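## Task

Rotate the purple-handled stopcock on the side arm of the clamped Schlenk flask to its closed position, with the handle lying crosswise to the side arm. The flask must stay clamped exactly as it was, the stopper must remain seated in the neck, and the stand must not be moved. The glassware must not break, or the task fails.

## Robot and tools

ROBOT AND FRAME. There are two arms, left_arm and right_arm. Each sits on its own carriage of one floor track that runs along y at x = 0: left_rail (always the +y one) carries left_arm, right_rail carries right_arm. An arm's base is at x = 0, y = its carriage's position_m, z = 0.04 m, facing +x. The scene frame is fixed to the table: z = 0 is the tabletop, +z up, +x is where the arms face, +y is to their left. The table edge is at x = 0.17 m. Each gripper's fingers point along its own +z and open and close along its own y. end_effector_position is the spot between the pads when closed; the fingertips stick out about 33 mm past it (only 9 mm when wide open). left_arm's fingers are rigid. right_arm's fingers can fold: grip with the outer quarter of the pads, and do not jab fingertips into surfaces.

ROW LAYOUT. Both motion tools use an 18-number row, every value in [-1, 1], always covering both arms: left dx, dy, dz, rx, ry, rz, left gripper position, force_limit, speed, then the same nine for the right arm. dx to rz are an offset, not a pose: they are measured from that arm's Hand target as it stood when the action or move began, along the Hand target's own axes. 1.0 equals 0.6 m or 180 degrees; rx, ry, rz form one rotation vector. Offsets do not accumulate within an action, but a new action starts from the new Hand target, so resending the same offset moves further. Six zeros re-request the current Hand target. Gripper position: +1 fully open (140 mm), about -0.8 pads touching, -1 close until blocked. force_limit -1 to +1 sets squeeze (roughly 14 N to 58 N); speed -1 to +1 sets finger speed (about 30 to 250 mm/s; faster grips harder). To leave a gripper alone, resend its previous three numbers, since 0 is a real command.

execute_actions: actions is a list run in order; cameras picks image sources ([] for none). Each action may hold rows (1 to 15, one per 1/30 s step), steps (1 to 450, default 15, at least the row count), until, and left_rail / right_rail commands. After the last row the arms keep heading to that row's target. An empty actions list just reports state. The controller limits each step's command to 150 mm and 16 degrees from the measured pose; ramp offsets gradually (about 0.01 per row) for smooth motion.

move: target is one row or up to 15 rows, all offsets from the same starting Hand targets. speed is path speed in m/s, 0.002 to 0.5 (default 0.25), one value or one per target. blend is corner rounding in m. stop_force (3 to 40 N) ends an arm's path when its wrist sensor feels that much push; unreliable while the gripper rotates. zero (with stop_force) re-zeros first. blocking=false returns early; then call wait or stop before sending more. Paths run straight, at most 10 s, without avoiding obstacles. The result adds a move: line (done, off_target, moving, held, fault) and limits notes.

wait: seconds 0 to 10, holding commands. stop: brakes a running move. zoom_image: camera plus region [x0, y0, x1, y1] in pixels, at most 504 by 504. zero_wrist_force: arm is left_arm or right_arm. finished_scene: scene is the current scene number; irreversible.

RAILS. Send {"left_rail": {"position_m": n}} (left_rail -0.8 to 1.5 m, right_rail -1.5 to 0.8 m), optional speed_m_s 0.01 to 1 and acceleration_factor 0.1 to 1, or {"stop": true}. Then wait with an action like {"steps": n, "until": {"left_rail": {"position_status": ["!=", "moving"]}}}. until reads only rail fields, or {"all"/"any": {"status": "ended"}}. Keep carriages about 0.78 m apart or more. A carriage carries its arm and shifts row targets with it. Status words: moving, done, contact_stop, time_out, stopped, stopped_with_arm, stopped_for_other_arm, stopped_for_other_carriage; position_answer taken or not_taken. Out-of-range values refuse the whole call.

RESULTS. Positions in metres, quaternion wxyz, velocities m/s and rad/s, all in the scene frame. Joint positions per arm: rail, shoulder pan, shoulder lift, elbow, wrist 1, wrist 2, wrist 3. Hand target is the base for the next offsets. object_status: 0 moving, 1 blocked while opening, 2 blocked while closing (a grip), 3 reached position or pads met. position_measured is in counts: 3 open, 230 pads meeting. Wrist force and torque are in the gripper's axes, zeroed at start. Cameras: cam_high, cam_bench_left, cam_bench_mid, cam_bench_right, cam_left_wrist, cam_right_wrist, each 896x504.

AVOID. Contact torque reaching 141 N m on big joints or 26.3 N m on wrist joints, or about 150 N of outside force, halts that arm for 10 s. Turn the tap gently with little twist; never lever the flask, pull the stopper, shove the stand, or let anything fall off the table. Keep the arms from striking each other. Watch for MOTOR HOT warnings from long stretched holds.

Each tool is called after "Emit:" as name(argument=value, ...), one argument or row to a line, values as JSON.

## Session

Emit:
execute_actions(
  actions=[],
)

Scene clock: 0.00 s.
left_arm: end_effector_position=(+0.3456, +0.8387, +0.5800) position_measured=3 object_status=3 end_effector_quat_wxyz=(+0.000, +1.000, +0.000, +0.000) | right_arm: end_effector_position=(+0.3456, -1.1254, +0.5800) position_measured=3 object_status=3 end_effector_quat_wxyz=(+0.000, +1.000, +0.000, +0.000)
Joint positions: left_arm=[0.811 -0.316 -1.725 0.971 -0.816 -1.571 2.826] | right_arm=[-1.153 -0.316 -1.725 0.971 -0.816 -1.571 2.826]
Joint velocities: within noise
Joint torques (N m): no reading
Wrist force (N): no reading
Wrist torque (N m): no reading
Wrist force, peak (N): no reading
Hand target: left_arm +0.3456, +0.8387, +0.5800; +0.000, +1.000, +0.000, +0.000 | right_arm +0.3456, -1.1254, +0.5800; +0.000, +1.000, +0.000, +0.000
Tool commands: left_gripper/position=+1.0 left_gripper/force_limit=+1.0 left_gripper/speed=+1.0 right_gripper/position=+1.0 right_gripper/force_limit=+1.0 right_gripper/speed=+1.0
left_rail: position_m=0.811 position_status=done
right_rail: position_m=-1.153 position_status=done

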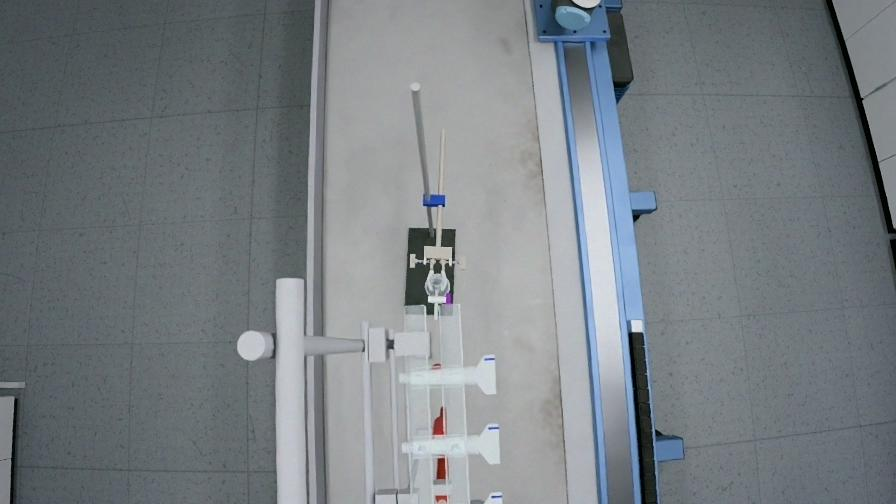

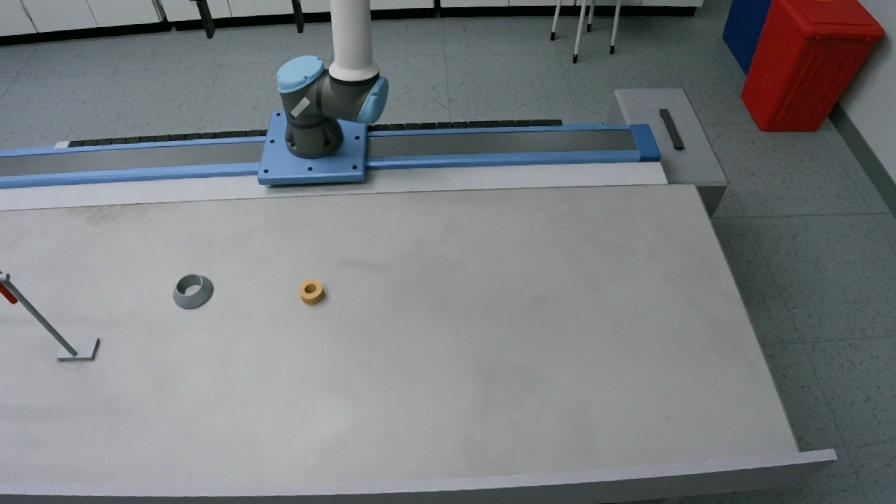

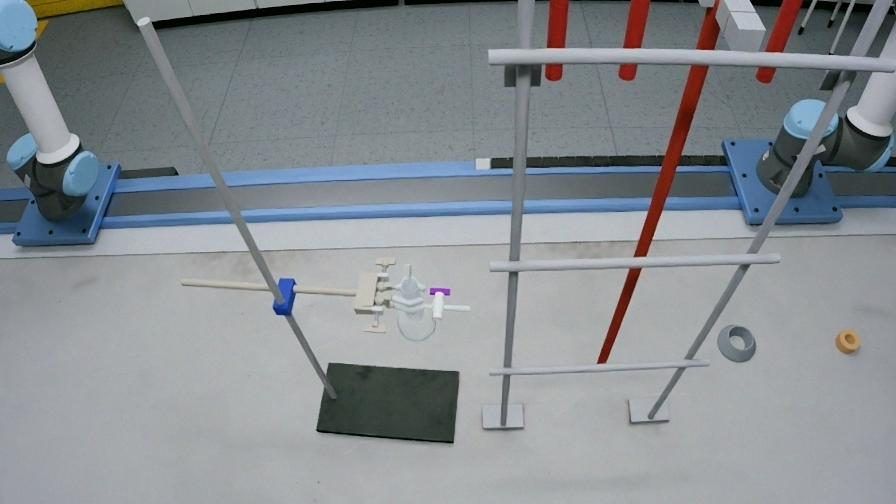

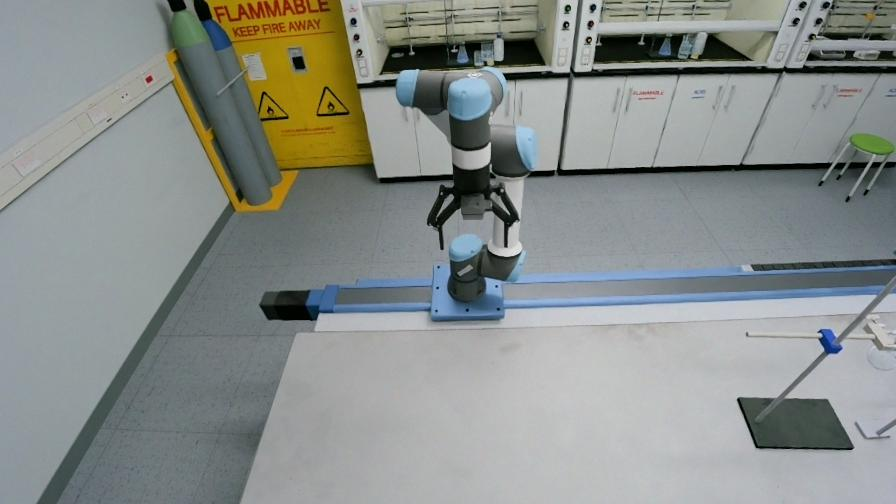

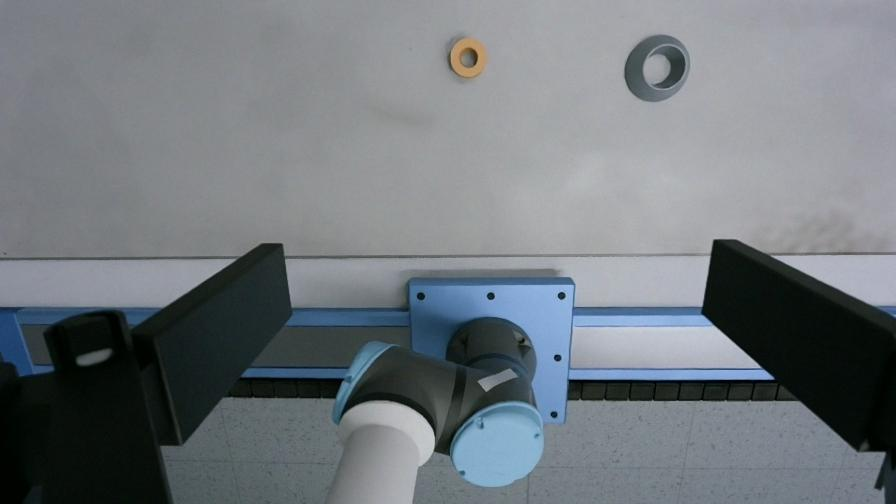

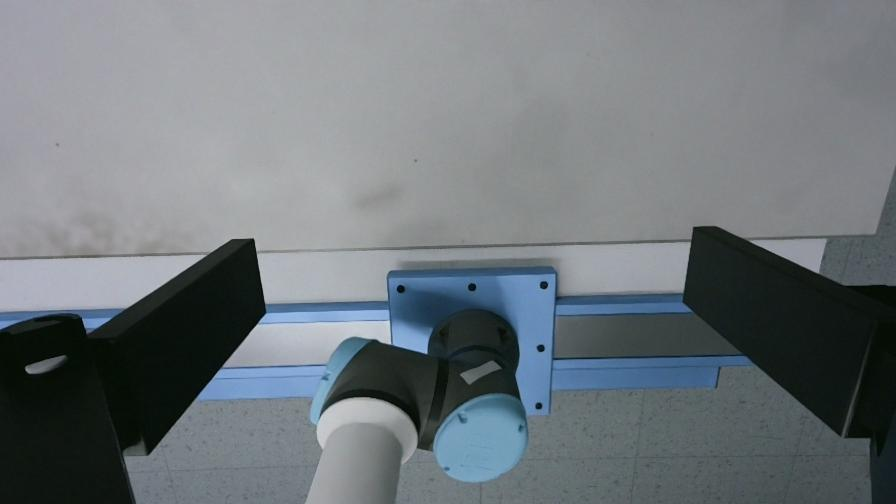

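Emit:
zoom_image(
  camera="cam_bench_mid",
  region=[340, 230, 500, 350],
)

Emit:
zoom_image(
  camera="cam_high",
  region=[380, 220, 500, 320],
)

Emit:
zoom_image(
  camera="cam_bench_right",
  region=[730, 270, 896, 460],
)

Scaled by 3.150.

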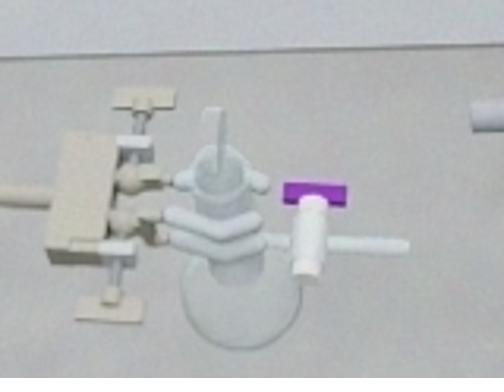

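Scaled by 4.200.

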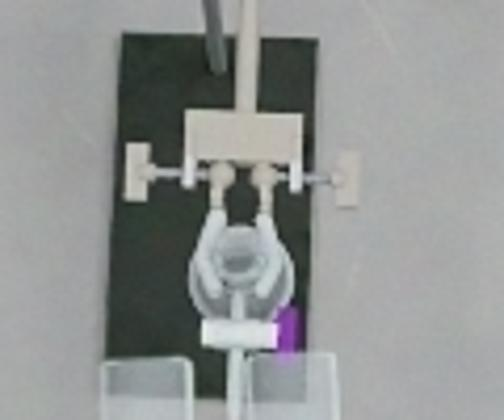

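Scaled by 2.653.

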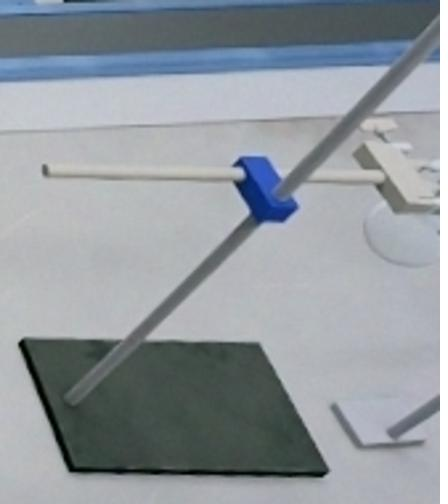

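Emit:
move(
  target=[0,0,0,0,0,0,1,1,1,0.0573,-0.3707,0.3367,-0.3849,0.3849,-0.3849,-0.32,-1,0],
  speed=0.5,
  blocking=false,
  cameras=[],
)

Emit:
execute_actions(
  actions=[
    {"right_rail":{"position_m":-0.325,"speed_m_s":1.0,"acceleration_factor":0.6},"steps":150,"until":{"all":{"status":"ended"}}},
  ],
  cameras=["cam_bench_mid","cam_right_wrist"],
)

Scene clock: 29.60 s.
left_arm: end_effector_position=(+0.3456, +0.8387, +0.5800) position_measured=3 object_status=3 end_effector_quat_wxyz=(+0.000, +1.000, +0.000, +0.000) | right_arm: end_effector_position=(+0.3481, -1.0972, +0.5556) position_measured=100 object_status=0 end_effector_quat_wxyz=(+0.068, +0.993, +0.076, +0.067) end_effector_velocity=(+0.013, +0.102, -0.091) end_effector_angular_velocity=(-0.488, -0.505, +0.550)
Joint positions: left_arm=[0.811 -0.316 -1.725 0.971 -0.816 -1.571 2.826] | right_arm=[-1.153 -0.132 -1.865 1.219 -1.085 -1.676 2.848]
Joint velocities: left_arm=[within noise] | right_arm=[0 0.704 -0.46 0.876 -0.972 -0.437 0.086]
Joint torques (N m): left_arm=[-0.49 -13.24 -19.29 -3.66 0.07 0.08] | right_arm=[15.57 -18.67 -0.2 -6.02 -3.9 2.79]
Wrist force (N): left_arm=[0.0 0.1 0.3] | right_arm=[0.8 0.4 -0.3]
Wrist torque (N m): left_arm=[0.01 -0.01 0.00] | right_arm=[0.11 -0.16 -0.02]
Wrist force, peak (N): left_arm=[-0.3 0.4 0.5] | right_arm=[0.5 1.4 -0.3]
Hand target: left_arm +0.3456, +0.8387, +0.5800; +0.000, +1.000, +0.000, +0.000 | right_arm +0.3521, -1.0830, +0.5415; +0.114, +0.980, +0.114, +0.114
Tool commands: left_gripper/position=+1.0 left_gripper/force_limit=+1.0 left_gripper/speed=+1.0 right_gripper/position=-0.32 right_gripper/force_limit=-1.0 right_gripper/speed=+0.0
Off the commanded pose: left_arm 0.000 m, 0 deg | right_arm 0.265 m, 106 deg.
left_rail: position_m=0.811 position_status=done
right_rail: position_m=-1.153 position_status=done
move: running
No camera images: "cameras" was empty.

Scene clock: 31.50 s.
left_arm: end_effector_position=(+0.3456, +0.8387, +0.5800) position_measured=3 object_status=3 end_effector_quat_wxyz=(+0.000, +1.000, +0.000, +0.000) | right_arm: end_effector_position=(+0.3771, -0.0802, +0.3760) position_measured=169 object_status=3 end_effector_quat_wxyz=(+0.475, +0.571, +0.509, +0.436) end_effector_velocity=(+0.010, +0.030, -0.008) end_effector_angular_velocity=(-0.235, -0.478, +0.469)
Joint positions: left_arm=[0.811 -0.316 -1.725 0.971 -0.816 -1.571 2.826] | right_arm=[-0.325 0.829 -1.656 2.5 -3.705 -2.481 1.809]
Joint velocities: left_arm=[within noise] | right_arm=[0 -0.184 0.498 0.295 -1.806 0.486 -1.094]
Joint torques (N m): left_arm=[-0.36 -13.28 -18.33 -3.92 0.05 0.23] | right_arm=[-10.63 -4.09 -8.17 -6.02 3.41 -4.78]
Wrist force (N): left_arm=[-0.1 0.1 0.4] | right_arm=[1.0 -0.2 1.0]
Wrist torque (N m): left_arm=[0.03 0.02 0.01] | right_arm=[0.09 -0.17 0.05]
Wrist force, peak (N): left_arm=[0.1 0.4 0.5] | right_arm=[3.4 -0.1 0.0]
Hand target: left_arm +0.3456, +0.8387, +0.5800; +0.000, +1.000, +0.000, +0.000 | right_arm +0.3800, -0.0756, +0.3780; +0.500, +0.500, +0.500, +0.500
Tool commands: left_gripper/position=+1.0 left_gripper/force_limit=+1.0 left_gripper/speed=+1.0 right_gripper/position=-0.32 right_gripper/force_limit=-1.0 right_gripper/speed=+0.0
Off the commanded pose: left_arm 0.000 m, 0 deg | right_arm 0.006 m, 11 deg.
left_rail: position_m=0.811 position_status=done
right_rail: position_m=-0.325 position_status=done
earlier move: running; limits=paced
camera_calibration:
cam_right_wrist: T_world_to_cam=[[0.154805, -0.062203, 0.985985, -0.42215], [-0.41009, -0.912019, 0.00684961, 0.09116], [0.898811, -0.405403, -0.166694, -0.164029], [0, 0, 0, 1]] pos_world=[0.250165, -0.009617, 0.388266]
Images, in order (width x height): cam_bench_mid 896x504, cam_right_wrist 896x504.

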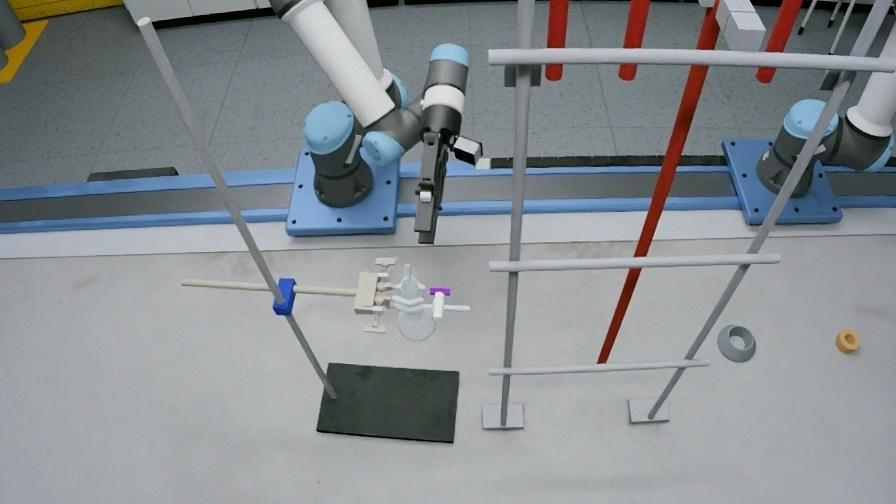

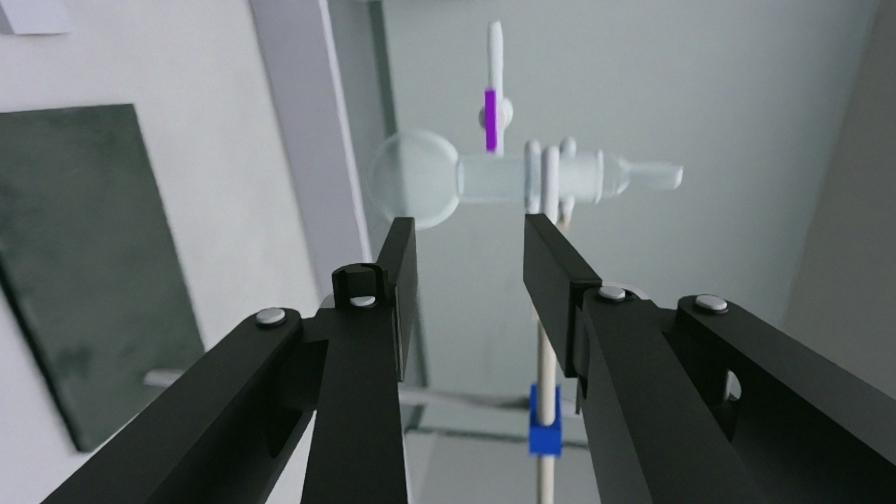

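Emit:
wait(
  seconds=0.6,
  cameras=["cam_right_wrist"],
)

Emit:
zoom_image(
  camera="cam_right_wrist",
  region=[340, 20, 720, 340],
)

Scene clock: 32.20 s.
left_arm: end_effector_position=(+0.3456, +0.8387, +0.5800) position_measured=3 object_status=3 end_effector_quat_wxyz=(+0.000, +1.000, +0.000, +0.000) | right_arm: end_effector_position=(+0.3799, -0.0754, +0.3780) position_measured=169 object_status=3 end_effector_quat_wxyz=(+0.500, +0.500, +0.500, +0.500) end_effector_velocity=(+0.001, +0.000, +0.000) end_effector_angular_velocity=(+0.001, -0.014, +0.002)
Joint positions: left_arm=[0.811 -0.316 -1.725 0.971 -0.816 -1.571 2.826] | right_arm=[-0.325 0.762 -1.479 2.564 -4.226 -2.333 1.572]
Joint velocities: left_arm=[within noise] | right_arm=[0 -0.005 0.018 0 -0.037 0.007 -0.012]
Joint torques (N m): left_arm=[-0.17 -13.39 -17.25 -3.98 0.03 0.14] | right_arm=[-9.18 -9.63 -5.71 -3.11 1.56 -1.88]
Wrist force (N): left_arm=[-0.1 0.1 0.3] | right_arm=[0.4 0.4 1.0]
Wrist torque (N m): left_arm=[0.03 0.01 0.01] | right_arm=[0.22 -0.07 0.08]
Wrist force, peak (N): left_arm=[0.1 0.2 0.6] | right_arm=[1.0 -0.1 1.4]
Hand target: left_arm +0.3456, +0.8387, +0.5800; +0.000, +1.000, +0.000, +0.000 | right_arm +0.3800, -0.0753, +0.3780; +0.500, +0.500, +0.500, +0.500
Tool commands: left_gripper/position=+1.0 left_gripper/force_limit=+1.0 left_gripper/speed=+1.0 right_gripper/position=-0.32 right_gripper/force_limit=-1.0 right_gripper/speed=+0.0
Off the commanded pose: left_arm 0.000 m, 0 deg | right_arm 0.000 m, 0 deg.
left_rail: position_m=0.811 position_status=done
right_rail: position_m=-0.325 position_status=done
earlier move: done; limits=paced
wait: 0.40 of 0.6 s (the move ended)
camera_calibration:
cam_right_wrist: T_world_to_cam=[[-0.00813516, -0.0312785, 0.999478, -0.365187], [-0.313731, -0.948964, -0.0322513, 0.0720966], [0.949477, -0.313829, -0.00209305, -0.238854], [0, 0, 0, 1]] pos_world=[0.246435, -0.017965, 0.366822]
Images, in order (width x height): cam_right_wrist 896x504.

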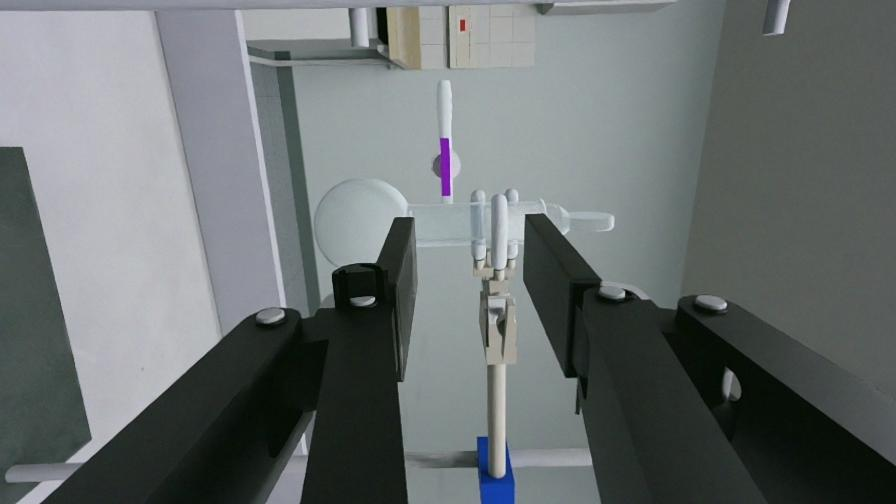

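Scaled by 1.326.

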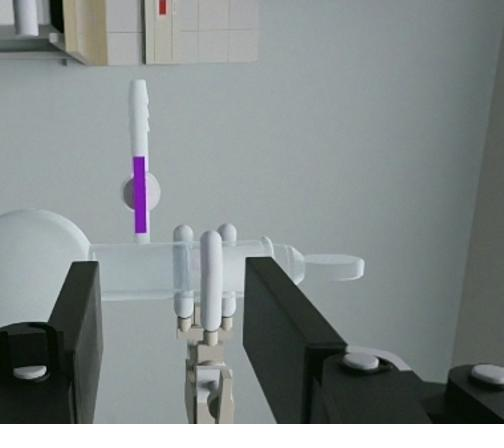

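Emit:
move(
  target=[0,0,0,0,0,0,1,1,1,0.03,-0.013,0.0917,0,0,0,-0.32,-1,0],
  speed=0.15,
  cameras=["cam_right_wrist","cam_bench_mid","cam_high"],
)

Emit:
zoom_image(
  camera="cam_right_wrist",
  region=[340, 60, 640, 310],
)

Emit:
zoom_image(
  camera="cam_high",
  region=[400, 240, 540, 330],
)

Emit:
zoom_image(
  camera="cam_bench_mid",
  region=[380, 220, 500, 340],
)

Scene clock: 37.23 s.
left_arm: end_effector_position=(+0.3456, +0.8387, +0.5800) position_measured=3 object_status=3 end_effector_quat_wxyz=(+0.000, +1.000, +0.000, +0.000) | right_arm: end_effector_position=(+0.4349, -0.0574, +0.3702) position_measured=169 object_status=3 end_effector_quat_wxyz=(+0.500, +0.500, +0.500, +0.500)
Joint positions: left_arm=[0.811 -0.316 -1.725 0.971 -0.816 -1.571 2.826] | right_arm=[-0.325 0.669 -1.373 2.468 -4.237 -2.239 1.571]
Joint velocities: within noise
Joint torques (N m): left_arm=[-0.1 -13.26 -15.51 -4.56 0.1 0.12] | right_arm=[-9.5 -13.92 -19.7 -0.86 1.78 -1.98]
Wrist force (N): left_arm=[-0.2 0.1 0.2] | right_arm=[0.8 0.4 1.4]
Wrist torque (N m): left_arm=[0.01 0.05 0.00] | right_arm=[0.22 -0.14 0.07]
Wrist force, peak (N): left_arm=[-0.1 0.1 0.6] | right_arm=[0.8 -0.1 2.4]
Hand target: left_arm +0.3456, +0.8387, +0.5800; +0.000, +1.000, +0.000, +0.000 | right_arm +0.4350, -0.0573, +0.3702; +0.500, +0.500, +0.500, +0.500
Off the commanded pose: left_arm 0.000 m, 0 deg | right_arm 0.000 m, 0 deg.
left_rail: position_m=0.811 position_status=done
right_rail: position_m=-0.325 position_status=done
move: done
camera_calibration:
cam_right_wrist: T_world_to_cam=[[-0.00942219, -0.0312829, 0.999466, -0.355796], [-0.313305, -0.949091, -0.0326597, 0.106126], [0.949606, -0.313446, -0.000858578, -0.285908], [0, 0, 0, 1]] pos_world=[0.301397, -0.0000241829, 0.358826]
Images, in order (width x height): cam_high 896x504, cam_bench_mid 896x504, cam_right_wrist 896x504.

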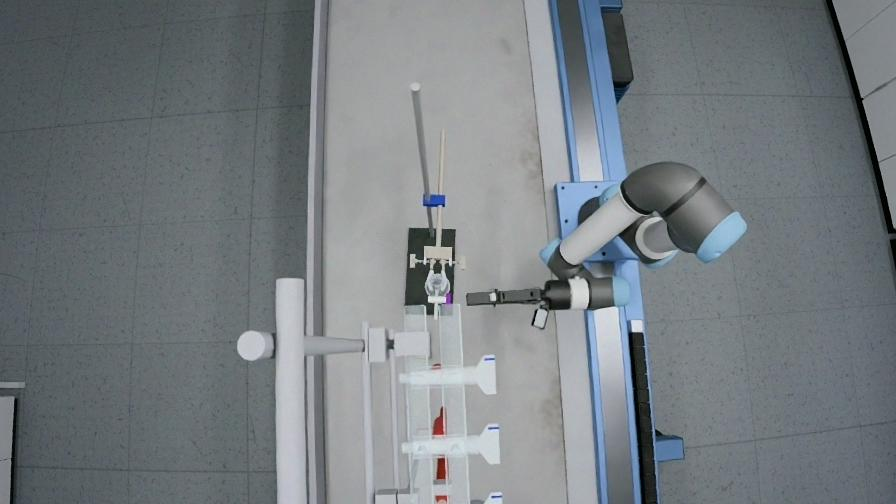

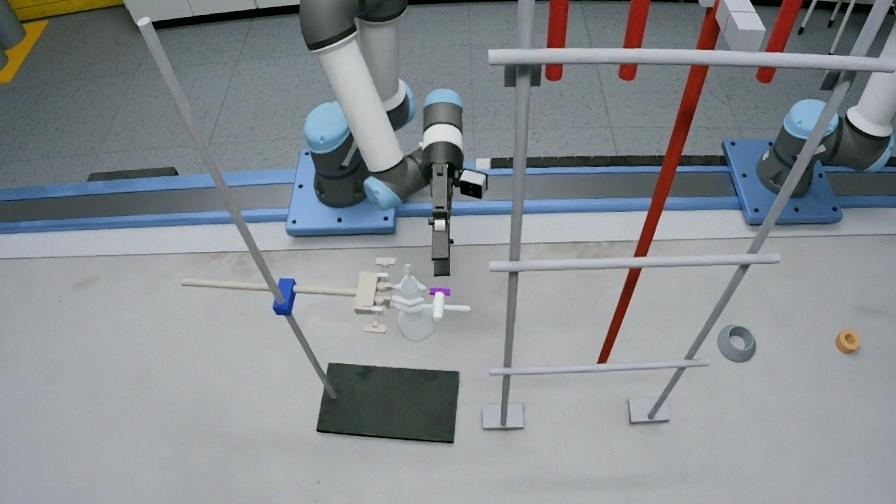

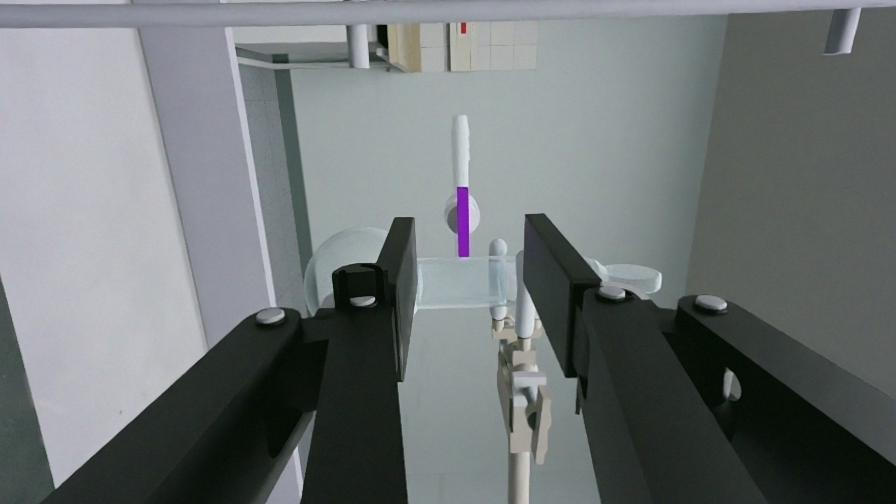

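Scaled by 1.680.

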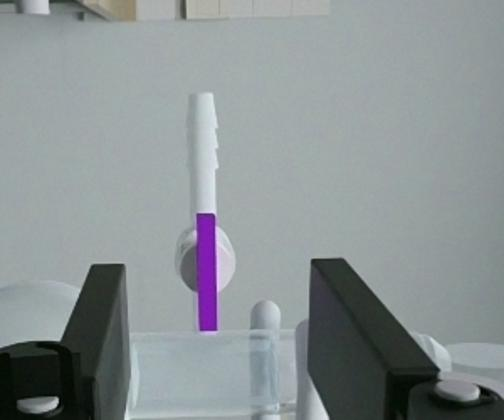

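Scaled by 3.600.

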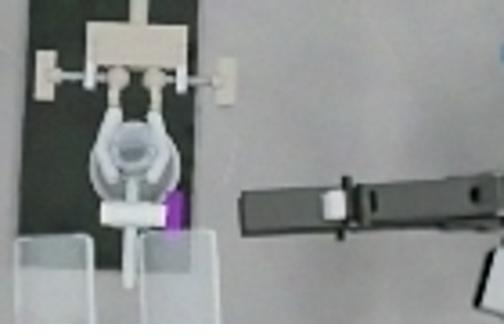

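Scaled by 4.200.

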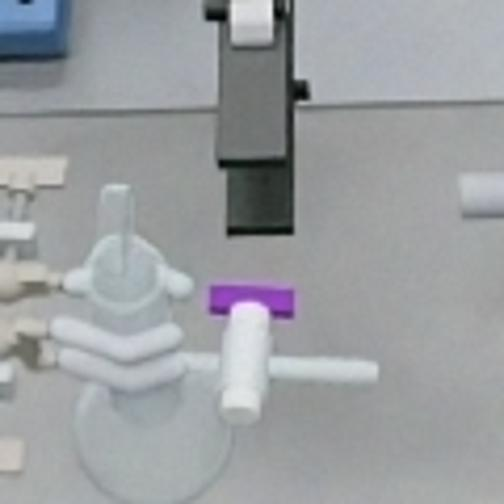

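Emit:
move(
  target=[0,0,0,0,0,0,1,1,1,-0.0008,-0.0012,0.055,0,0,0,-0.483,-1,0],
  speed=0.1,
  cameras=["cam_right_wrist","cam_bench_mid","cam_high"],
)

Emit:
zoom_image(
  camera="cam_right_wrist",
  region=[380, 180, 560, 320],
)

Emit:
zoom_image(
  camera="cam_high",
  region=[420, 270, 490, 320],
)

Emit:
zoom_image(
  camera="cam_bench_mid",
  region=[410, 250, 480, 310],
)

Scene clock: 42.17 s.
left_arm: end_effector_position=(+0.3456, +0.8387, +0.5800) position_measured=3 object_status=3 end_effector_quat_wxyz=(+0.000, +1.000, +0.000, +0.000) | right_arm: end_effector_position=(+0.4679, -0.0578, +0.3695) position_measured=190 object_status=3 end_effector_quat_wxyz=(+0.500, +0.500, +0.500, +0.500)
Joint positions: left_arm=[0.811 -0.316 -1.725 0.971 -0.816 -1.571 2.826] | right_arm=[-0.325 0.595 -1.342 2.427 -4.226 -2.166 1.571]
Joint velocities: within noise
Joint torques (N m): left_arm=[-0.21 -13.4 -13.27 -4.48 0.17 0.09] | right_arm=[-10.03 -14.54 -20.41 -0.85 1.61 -1.1]
Wrist force (N): left_arm=[-0.1 0.0 0.4] | right_arm=[0.4 0.2 1.3]
Wrist torque (N m): left_arm=[0.01 0.02 0.00] | right_arm=[0.19 -0.05 0.08]
Wrist force, peak (N): left_arm=[0.1 0.1 0.6] | right_arm=[0.7 0.6 1.8]
Hand target: left_arm +0.3456, +0.8387, +0.5800; +0.000, +1.000, +0.000, +0.000 | right_arm +0.4680, -0.0578, +0.3695; +0.500, +0.500, +0.500, +0.500
Off the commanded pose: left_arm 0.000 m, 0 deg | right_arm 0.000 m, 0 deg.
left_rail: position_m=0.811 position_status=done
right_rail: position_m=-0.325 position_status=done
move: done
camera_calibration:
cam_right_wrist: T_world_to_cam=[[-0.00942791, -0.0312696, 0.999467, -0.354766], [-0.313315, -0.949088, -0.0326489, 0.116016], [0.949603, -0.313455, -0.000849316, -0.317379], [0, 0, 0, 1]] pos_world=[0.334389, -0.000468409, 0.358095]
Images, in order (width x height): cam_high 896x504, cam_bench_mid 896x504, cam_right_wrist 896x504.

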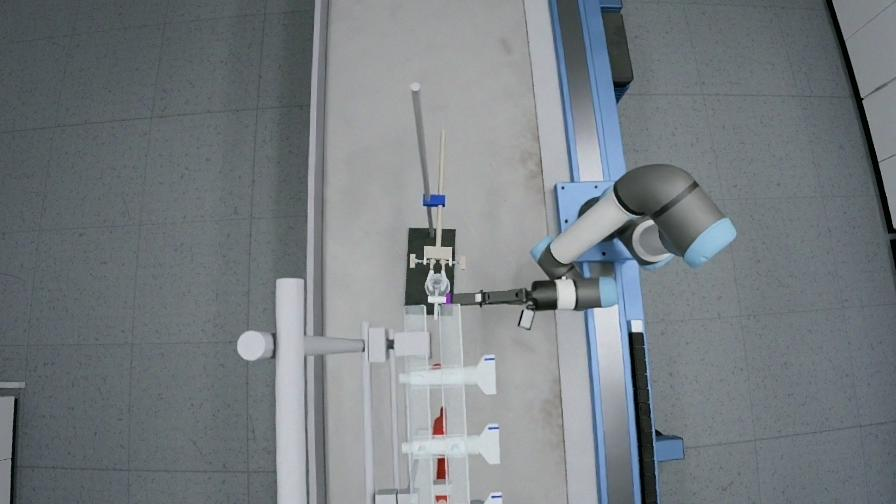

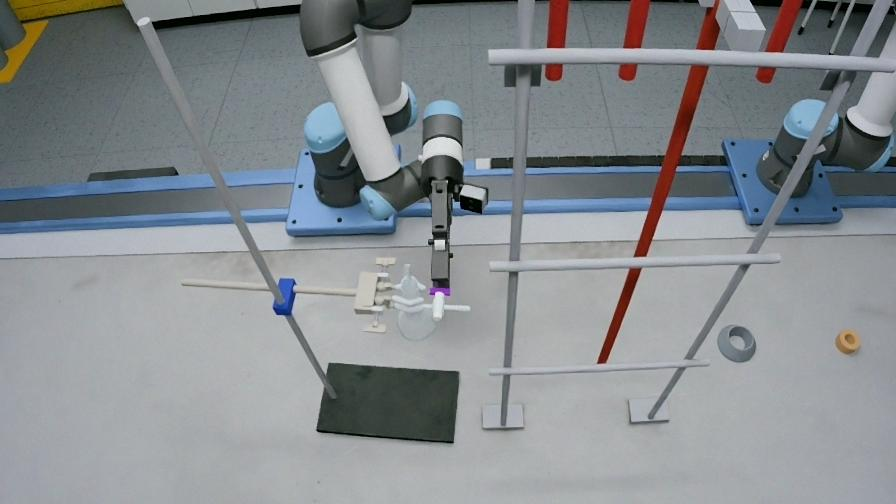

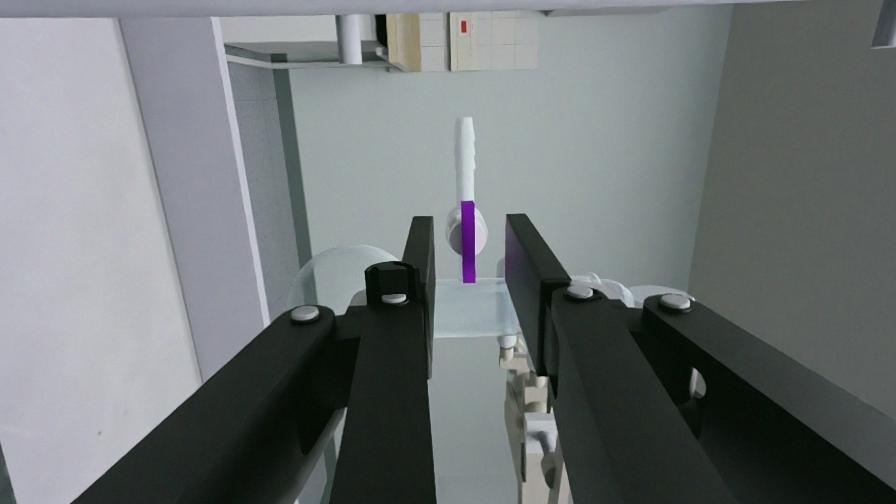

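Scaled by 2.800.

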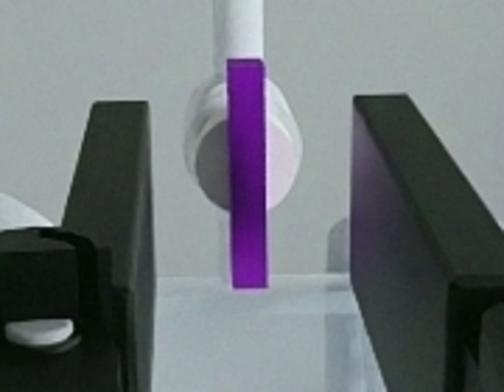

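Scaled by 7.200.

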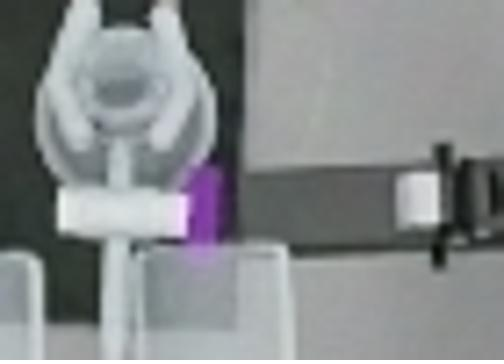

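Scaled by 7.200.

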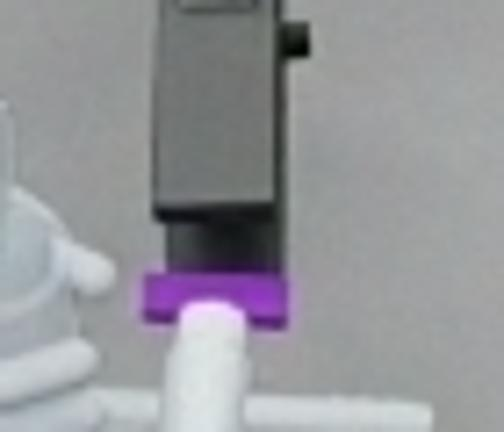

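Emit:
move(
  target=[0,0,0,0,0,0,1,1,1,0,-0.0005,0.02,0,0,0,-0.483,-1,0],
  speed=0.05,
  stop_force=6,
  cameras=["cam_right_wrist","cam_bench_mid","cam_high"],
)

Emit:
zoom_image(
  camera="cam_high",
  region=[420, 270, 490, 320],
)

Emit:
zoom_image(
  camera="cam_bench_mid",
  region=[410, 250, 480, 310],
)

Emit:
zoom_image(
  camera="cam_right_wrist",
  region=[380, 180, 560, 320],
)

Emit:
zero_wrist_force(
  arm="right_arm",
)

Scene clock: 47.43 s.
left_arm: end_effector_position=(+0.3456, +0.8387, +0.5800) position_measured=3 object_status=3 end_effector_quat_wxyz=(+0.000, +1.000, +0.000, +0.000) | right_arm: end_effector_position=(+0.4800, -0.0578, +0.3692) position_measured=190 object_status=3 end_effector_quat_wxyz=(+0.500, +0.500, +0.500, +0.500)
Joint positions: left_arm=[0.811 -0.316 -1.725 0.971 -0.816 -1.571 2.826] | right_arm=[-0.325 0.572 -1.33 2.409 -4.221 -2.143 1.571]
Joint velocities: within noise
Joint torques (N m): left_arm=[-0.09 -13.76 -12.14 -4.51 0.12 0.28] | right_arm=[-9.48 -15.62 -20.07 -1 1.54 -1.63]
Wrist force (N): left_arm=[-0.1 0.1 0.4] | right_arm=[0.3 0.4 1.2]
Wrist torque (N m): left_arm=[0.02 0.02 0.00] | right_arm=[0.23 -0.04 0.08]
Wrist force, peak (N): left_arm=[0.0 0.2 0.7] | right_arm=[0.7 0.2 1.7]
Hand target: left_arm +0.3456, +0.8387, +0.5800; +0.000, +1.000, +0.000, +0.000 | right_arm +0.4800, -0.0578, +0.3692; +0.500, +0.500, +0.500, +0.500
Off the commanded pose: left_arm 0.000 m, 0 deg | right_arm 0.000 m, 0 deg.
left_rail: position_m=0.811 position_status=done
right_rail: position_m=-0.325 position_status=done
move: done
camera_calibration:
cam_right_wrist: T_world_to_cam=[[-0.00943028, -0.0312713, 0.999466, -0.354349], [-0.313307, -0.94909, -0.0326513, 0.1198], [0.949605, -0.313448, -0.000847347, -0.328882], [0, 0, 0, 1]] pos_world=[0.346501, -0.000467765, 0.357793]
Images, in order (width x height): cam_high 896x504, cam_bench_mid 896x504, cam_right_wrist 896x504.

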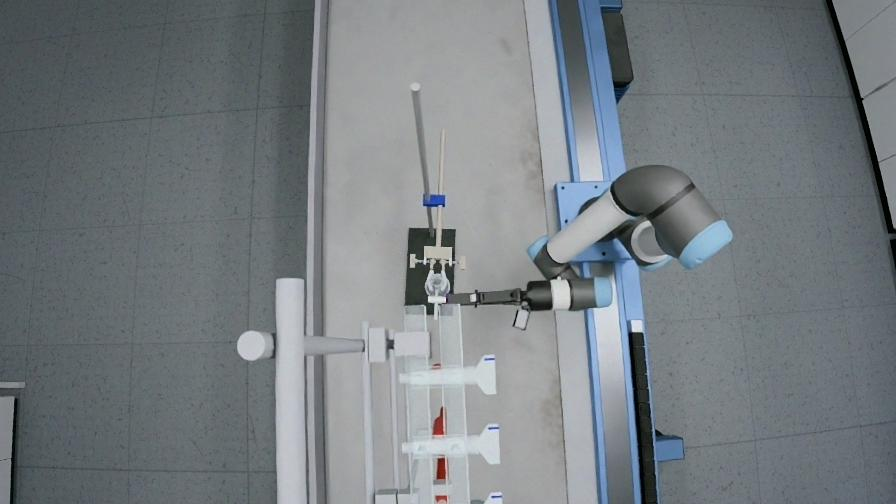

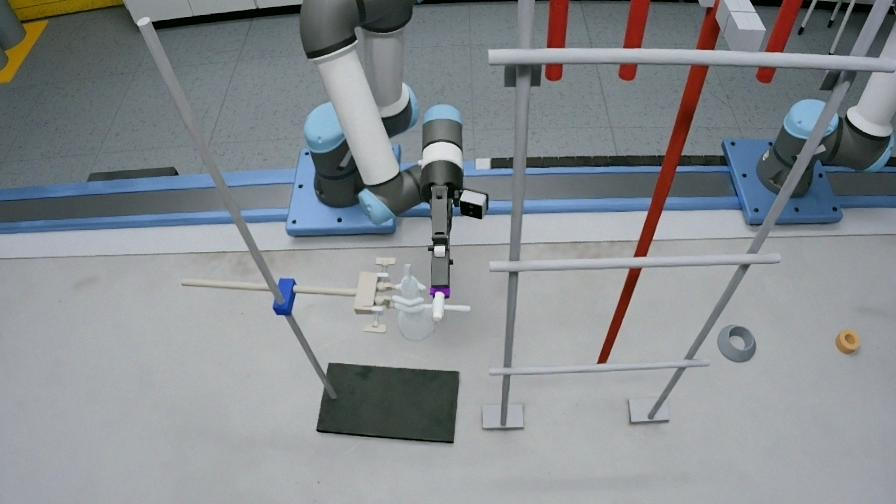

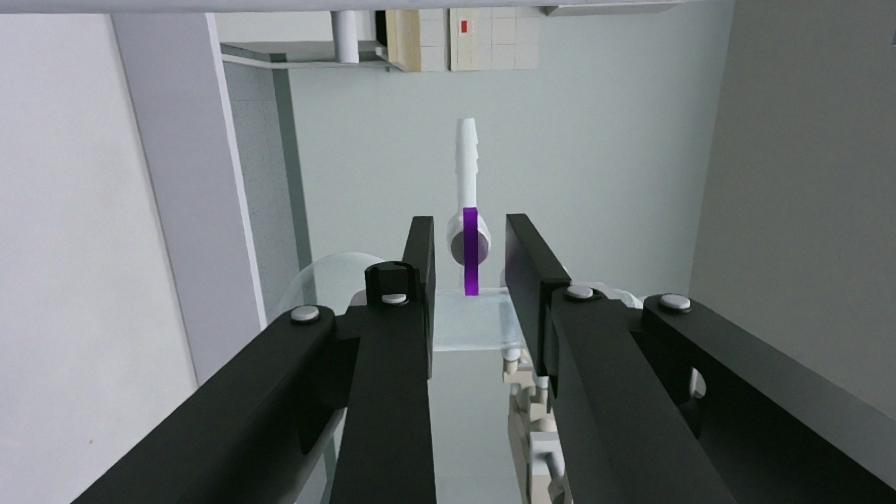

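Scaled by 7.200.

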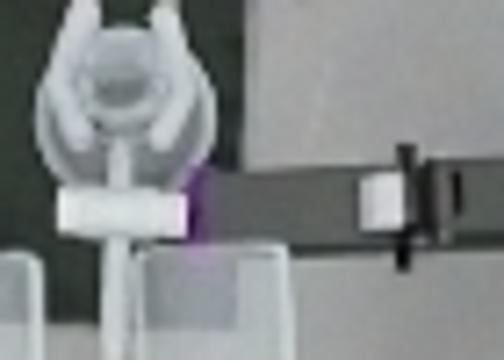

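Scaled by 7.200.

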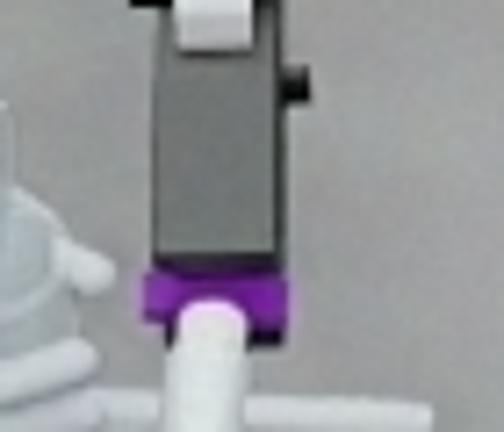

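Scaled by 2.800.

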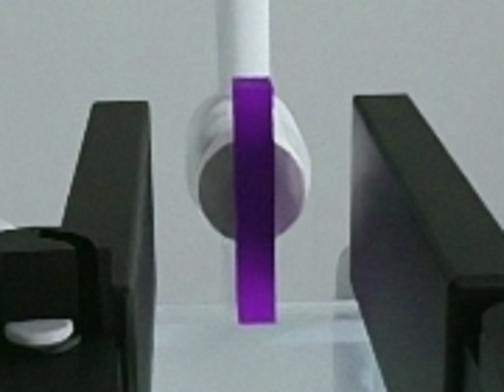

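Wrist force sensor zeroed.

Emit:
execute_actions(
  actions=[
    {"rows":[[0,0,0,0,0,0,1,1,1,0,0.0003,0.0025,0,0,0,-0.483,-1,0]],"steps":15},
    {"rows":[[0,0,0,0,0,0,1,1,1,0,0,0,0,0,0,-1,-0.05,-1]],"steps":50},
  ],
  cameras=["cam_right_wrist"],
)

Emit:
zoom_image(
  camera="cam_right_wrist",
  region=[380, 180, 560, 320],
)

Scene clock: 51.30 s.
left_arm: end_effector_position=(+0.3456, +0.8387, +0.5800) position_measured=3 object_status=3 end_effector_quat_wxyz=(+0.000, +1.000, +0.000, +0.000) | right_arm: end_effector_position=(+0.4815, -0.0578, +0.3693) position_measured=224 object_status=2 end_effector_quat_wxyz=(+0.500, +0.500, +0.500, +0.500)
Joint positions: left_arm=[0.811 -0.316 -1.725 0.971 -0.816 -1.571 2.826] | right_arm=[-0.325 0.569 -1.329 2.407 -4.219 -2.14 1.571]
Joint velocities: within noise
Joint torques (N m): left_arm=[0.87 -13.61 -12.35 -4.61 0.2 0.16] | right_arm=[-9.34 -16.22 -17.01 -1.13 0.49 -1.8]
Wrist force (N, zeroed by zero_wrist_force on right_arm): left_arm=[-0.1 0.3 0.3] | right_arm=[0.5 0.4 -0.3]
Wrist torque (N m, zeroed by zero_wrist_force on right_arm): left_arm=[0.07 0.02 0.01] | right_arm=[-0.10 -0.05 -0.04]
Wrist force, peak (N, zeroed by zero_wrist_force on right_arm): left_arm=[0.1 0.4 0.6] | right_arm=[1.0 0.6 -0.5]
Hand target: left_arm +0.3456, +0.8387, +0.5800; +0.000, +1.000, +0.000, +0.000 | right_arm +0.4815, -0.0578, +0.3693; +0.500, +0.500, +0.500, +0.500
Off the commanded pose: left_arm 0.000 m, 0 deg | right_arm 0.000 m, 0 deg.
left_rail: position_m=0.811 position_status=done
right_rail: position_m=-0.325 position_status=done
camera_calibration:
cam_right_wrist: T_world_to_cam=[[-0.00943016, -0.0312716, 0.999466, -0.354515], [-0.313297, -0.949094, -0.0326515, 0.120274], [0.949608, -0.313438, -0.000847185, -0.330307], [0, 0, 0, 1]] pos_world=[0.348001, -0.00046592, 0.357973]
Images, in order (width x height): cam_right_wrist 896x504.

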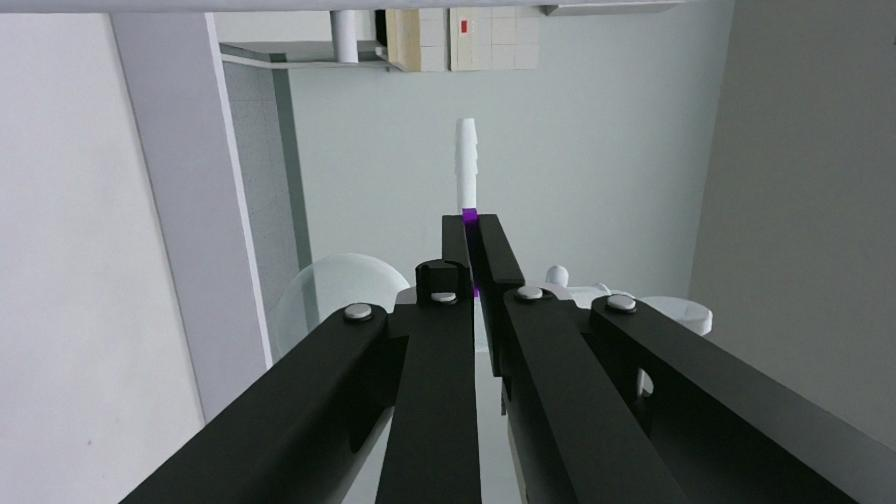

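Scaled by 2.800.

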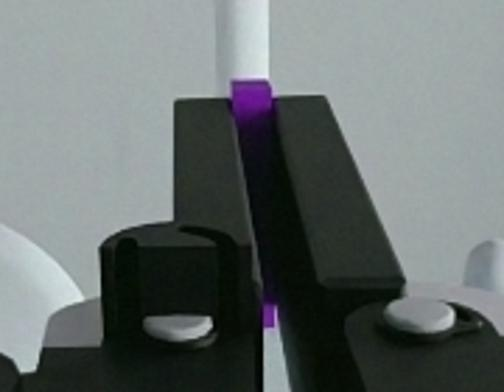

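Emit:
move(
  target=[0,0,0,0,0,0,1,1,1,0,0,0,0,0,0.0667,-1,-0.05,-1],
  speed=0.2,
  cameras=["cam_right_wrist","cam_bench_mid"],
)

Emit:
zoom_image(
  camera="cam_right_wrist",
  region=[380, 100, 600, 320],
)

Emit:
zoom_image(
  camera="cam_bench_mid",
  region=[390, 240, 490, 330],
)

Scene clock: 53.00 s.
left_arm: end_effector_position=(+0.3456, +0.8387, +0.5800) position_measured=3 object_status=3 end_effector_quat_wxyz=(+0.000, +1.000, +0.000, +0.000) | right_arm: end_effector_position=(+0.4815, -0.0578, +0.3694) position_measured=224 object_status=2 end_effector_quat_wxyz=(+0.445, +0.549, +0.445, +0.550)
Joint positions: left_arm=[0.811 -0.316 -1.725 0.971 -0.816 -1.571 2.826] | right_arm=[-0.325 0.569 -1.329 2.406 -4.219 -2.14 1.78]
Joint velocities: within noise
Joint torques (N m): left_arm=[0.01 -13.96 -11.84 -4.58 0.29 0.07] | right_arm=[-6.08 -30.17 -5.85 -0.4 0.5 2.85]
Wrist force (N, zeroed by zero_wrist_force on right_arm): left_arm=[-0.1 0.2 0.3] | right_arm=[2.0 1.6 -0.4]
Wrist torque (N m, zeroed by zero_wrist_force on right_arm): left_arm=[0.04 0.02 0.00] | right_arm=[-0.26 -0.19 -0.17]
Wrist force, peak (N, zeroed by zero_wrist_force on right_arm): left_arm=[-0.1 0.5 0.4] | right_arm=[2.0 2.2 -0.2]
Hand target: left_arm +0.3456, +0.8387, +0.5800; +0.000, +1.000, +0.000, +0.000 | right_arm +0.4815, -0.0578, +0.3693; +0.445, +0.550, +0.445, +0.550
Off the commanded pose: left_arm 0.000 m, 0 deg | right_arm 0.000 m, 0 deg.
left_rail: position_m=0.811 position_status=done
right_rail: position_m=-0.325 position_status=done
move: done
camera_calibration:
cam_right_wrist: T_world_to_cam=[[-0.00951014, -0.238274, 0.971151, -0.35601], [-0.313321, -0.921578, -0.22918, 0.194474], [0.9496, -0.306461, -0.0658919, -0.305893], [0, 0, 0, 1]] pos_world=[0.348023, 0.000650701, 0.370153]
Images, in order (width x height): cam_bench_mid 896x504, cam_right_wrist 896x504.

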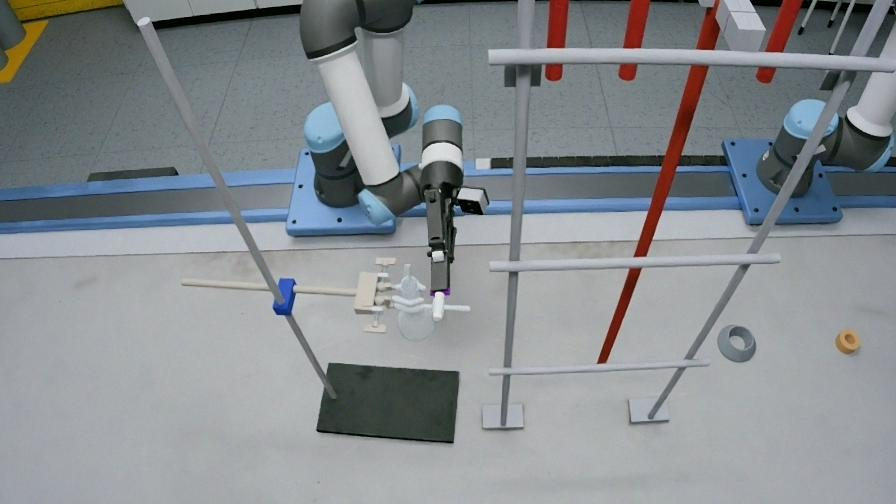

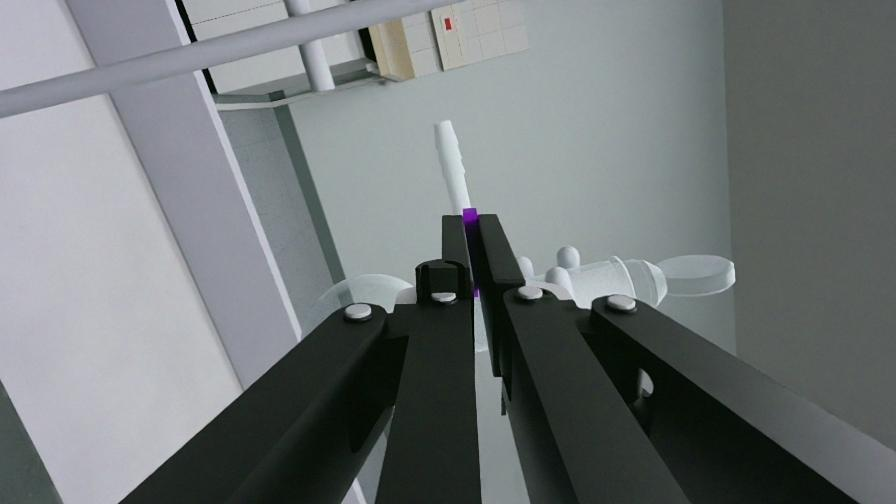

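Scaled by 2.291.

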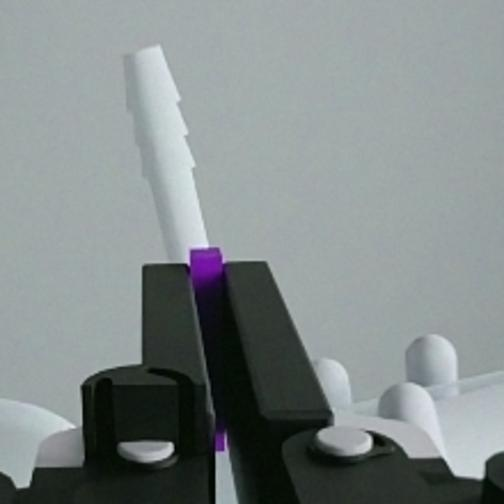

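Scaled by 5.040.

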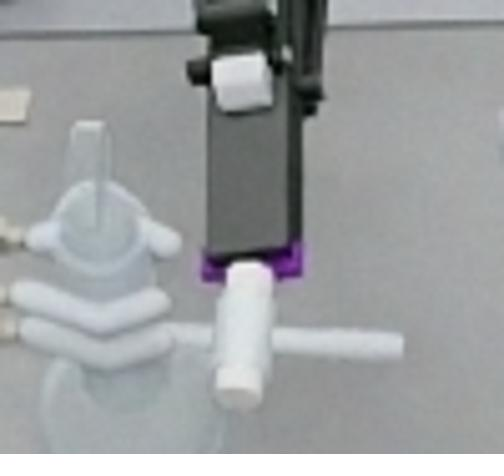

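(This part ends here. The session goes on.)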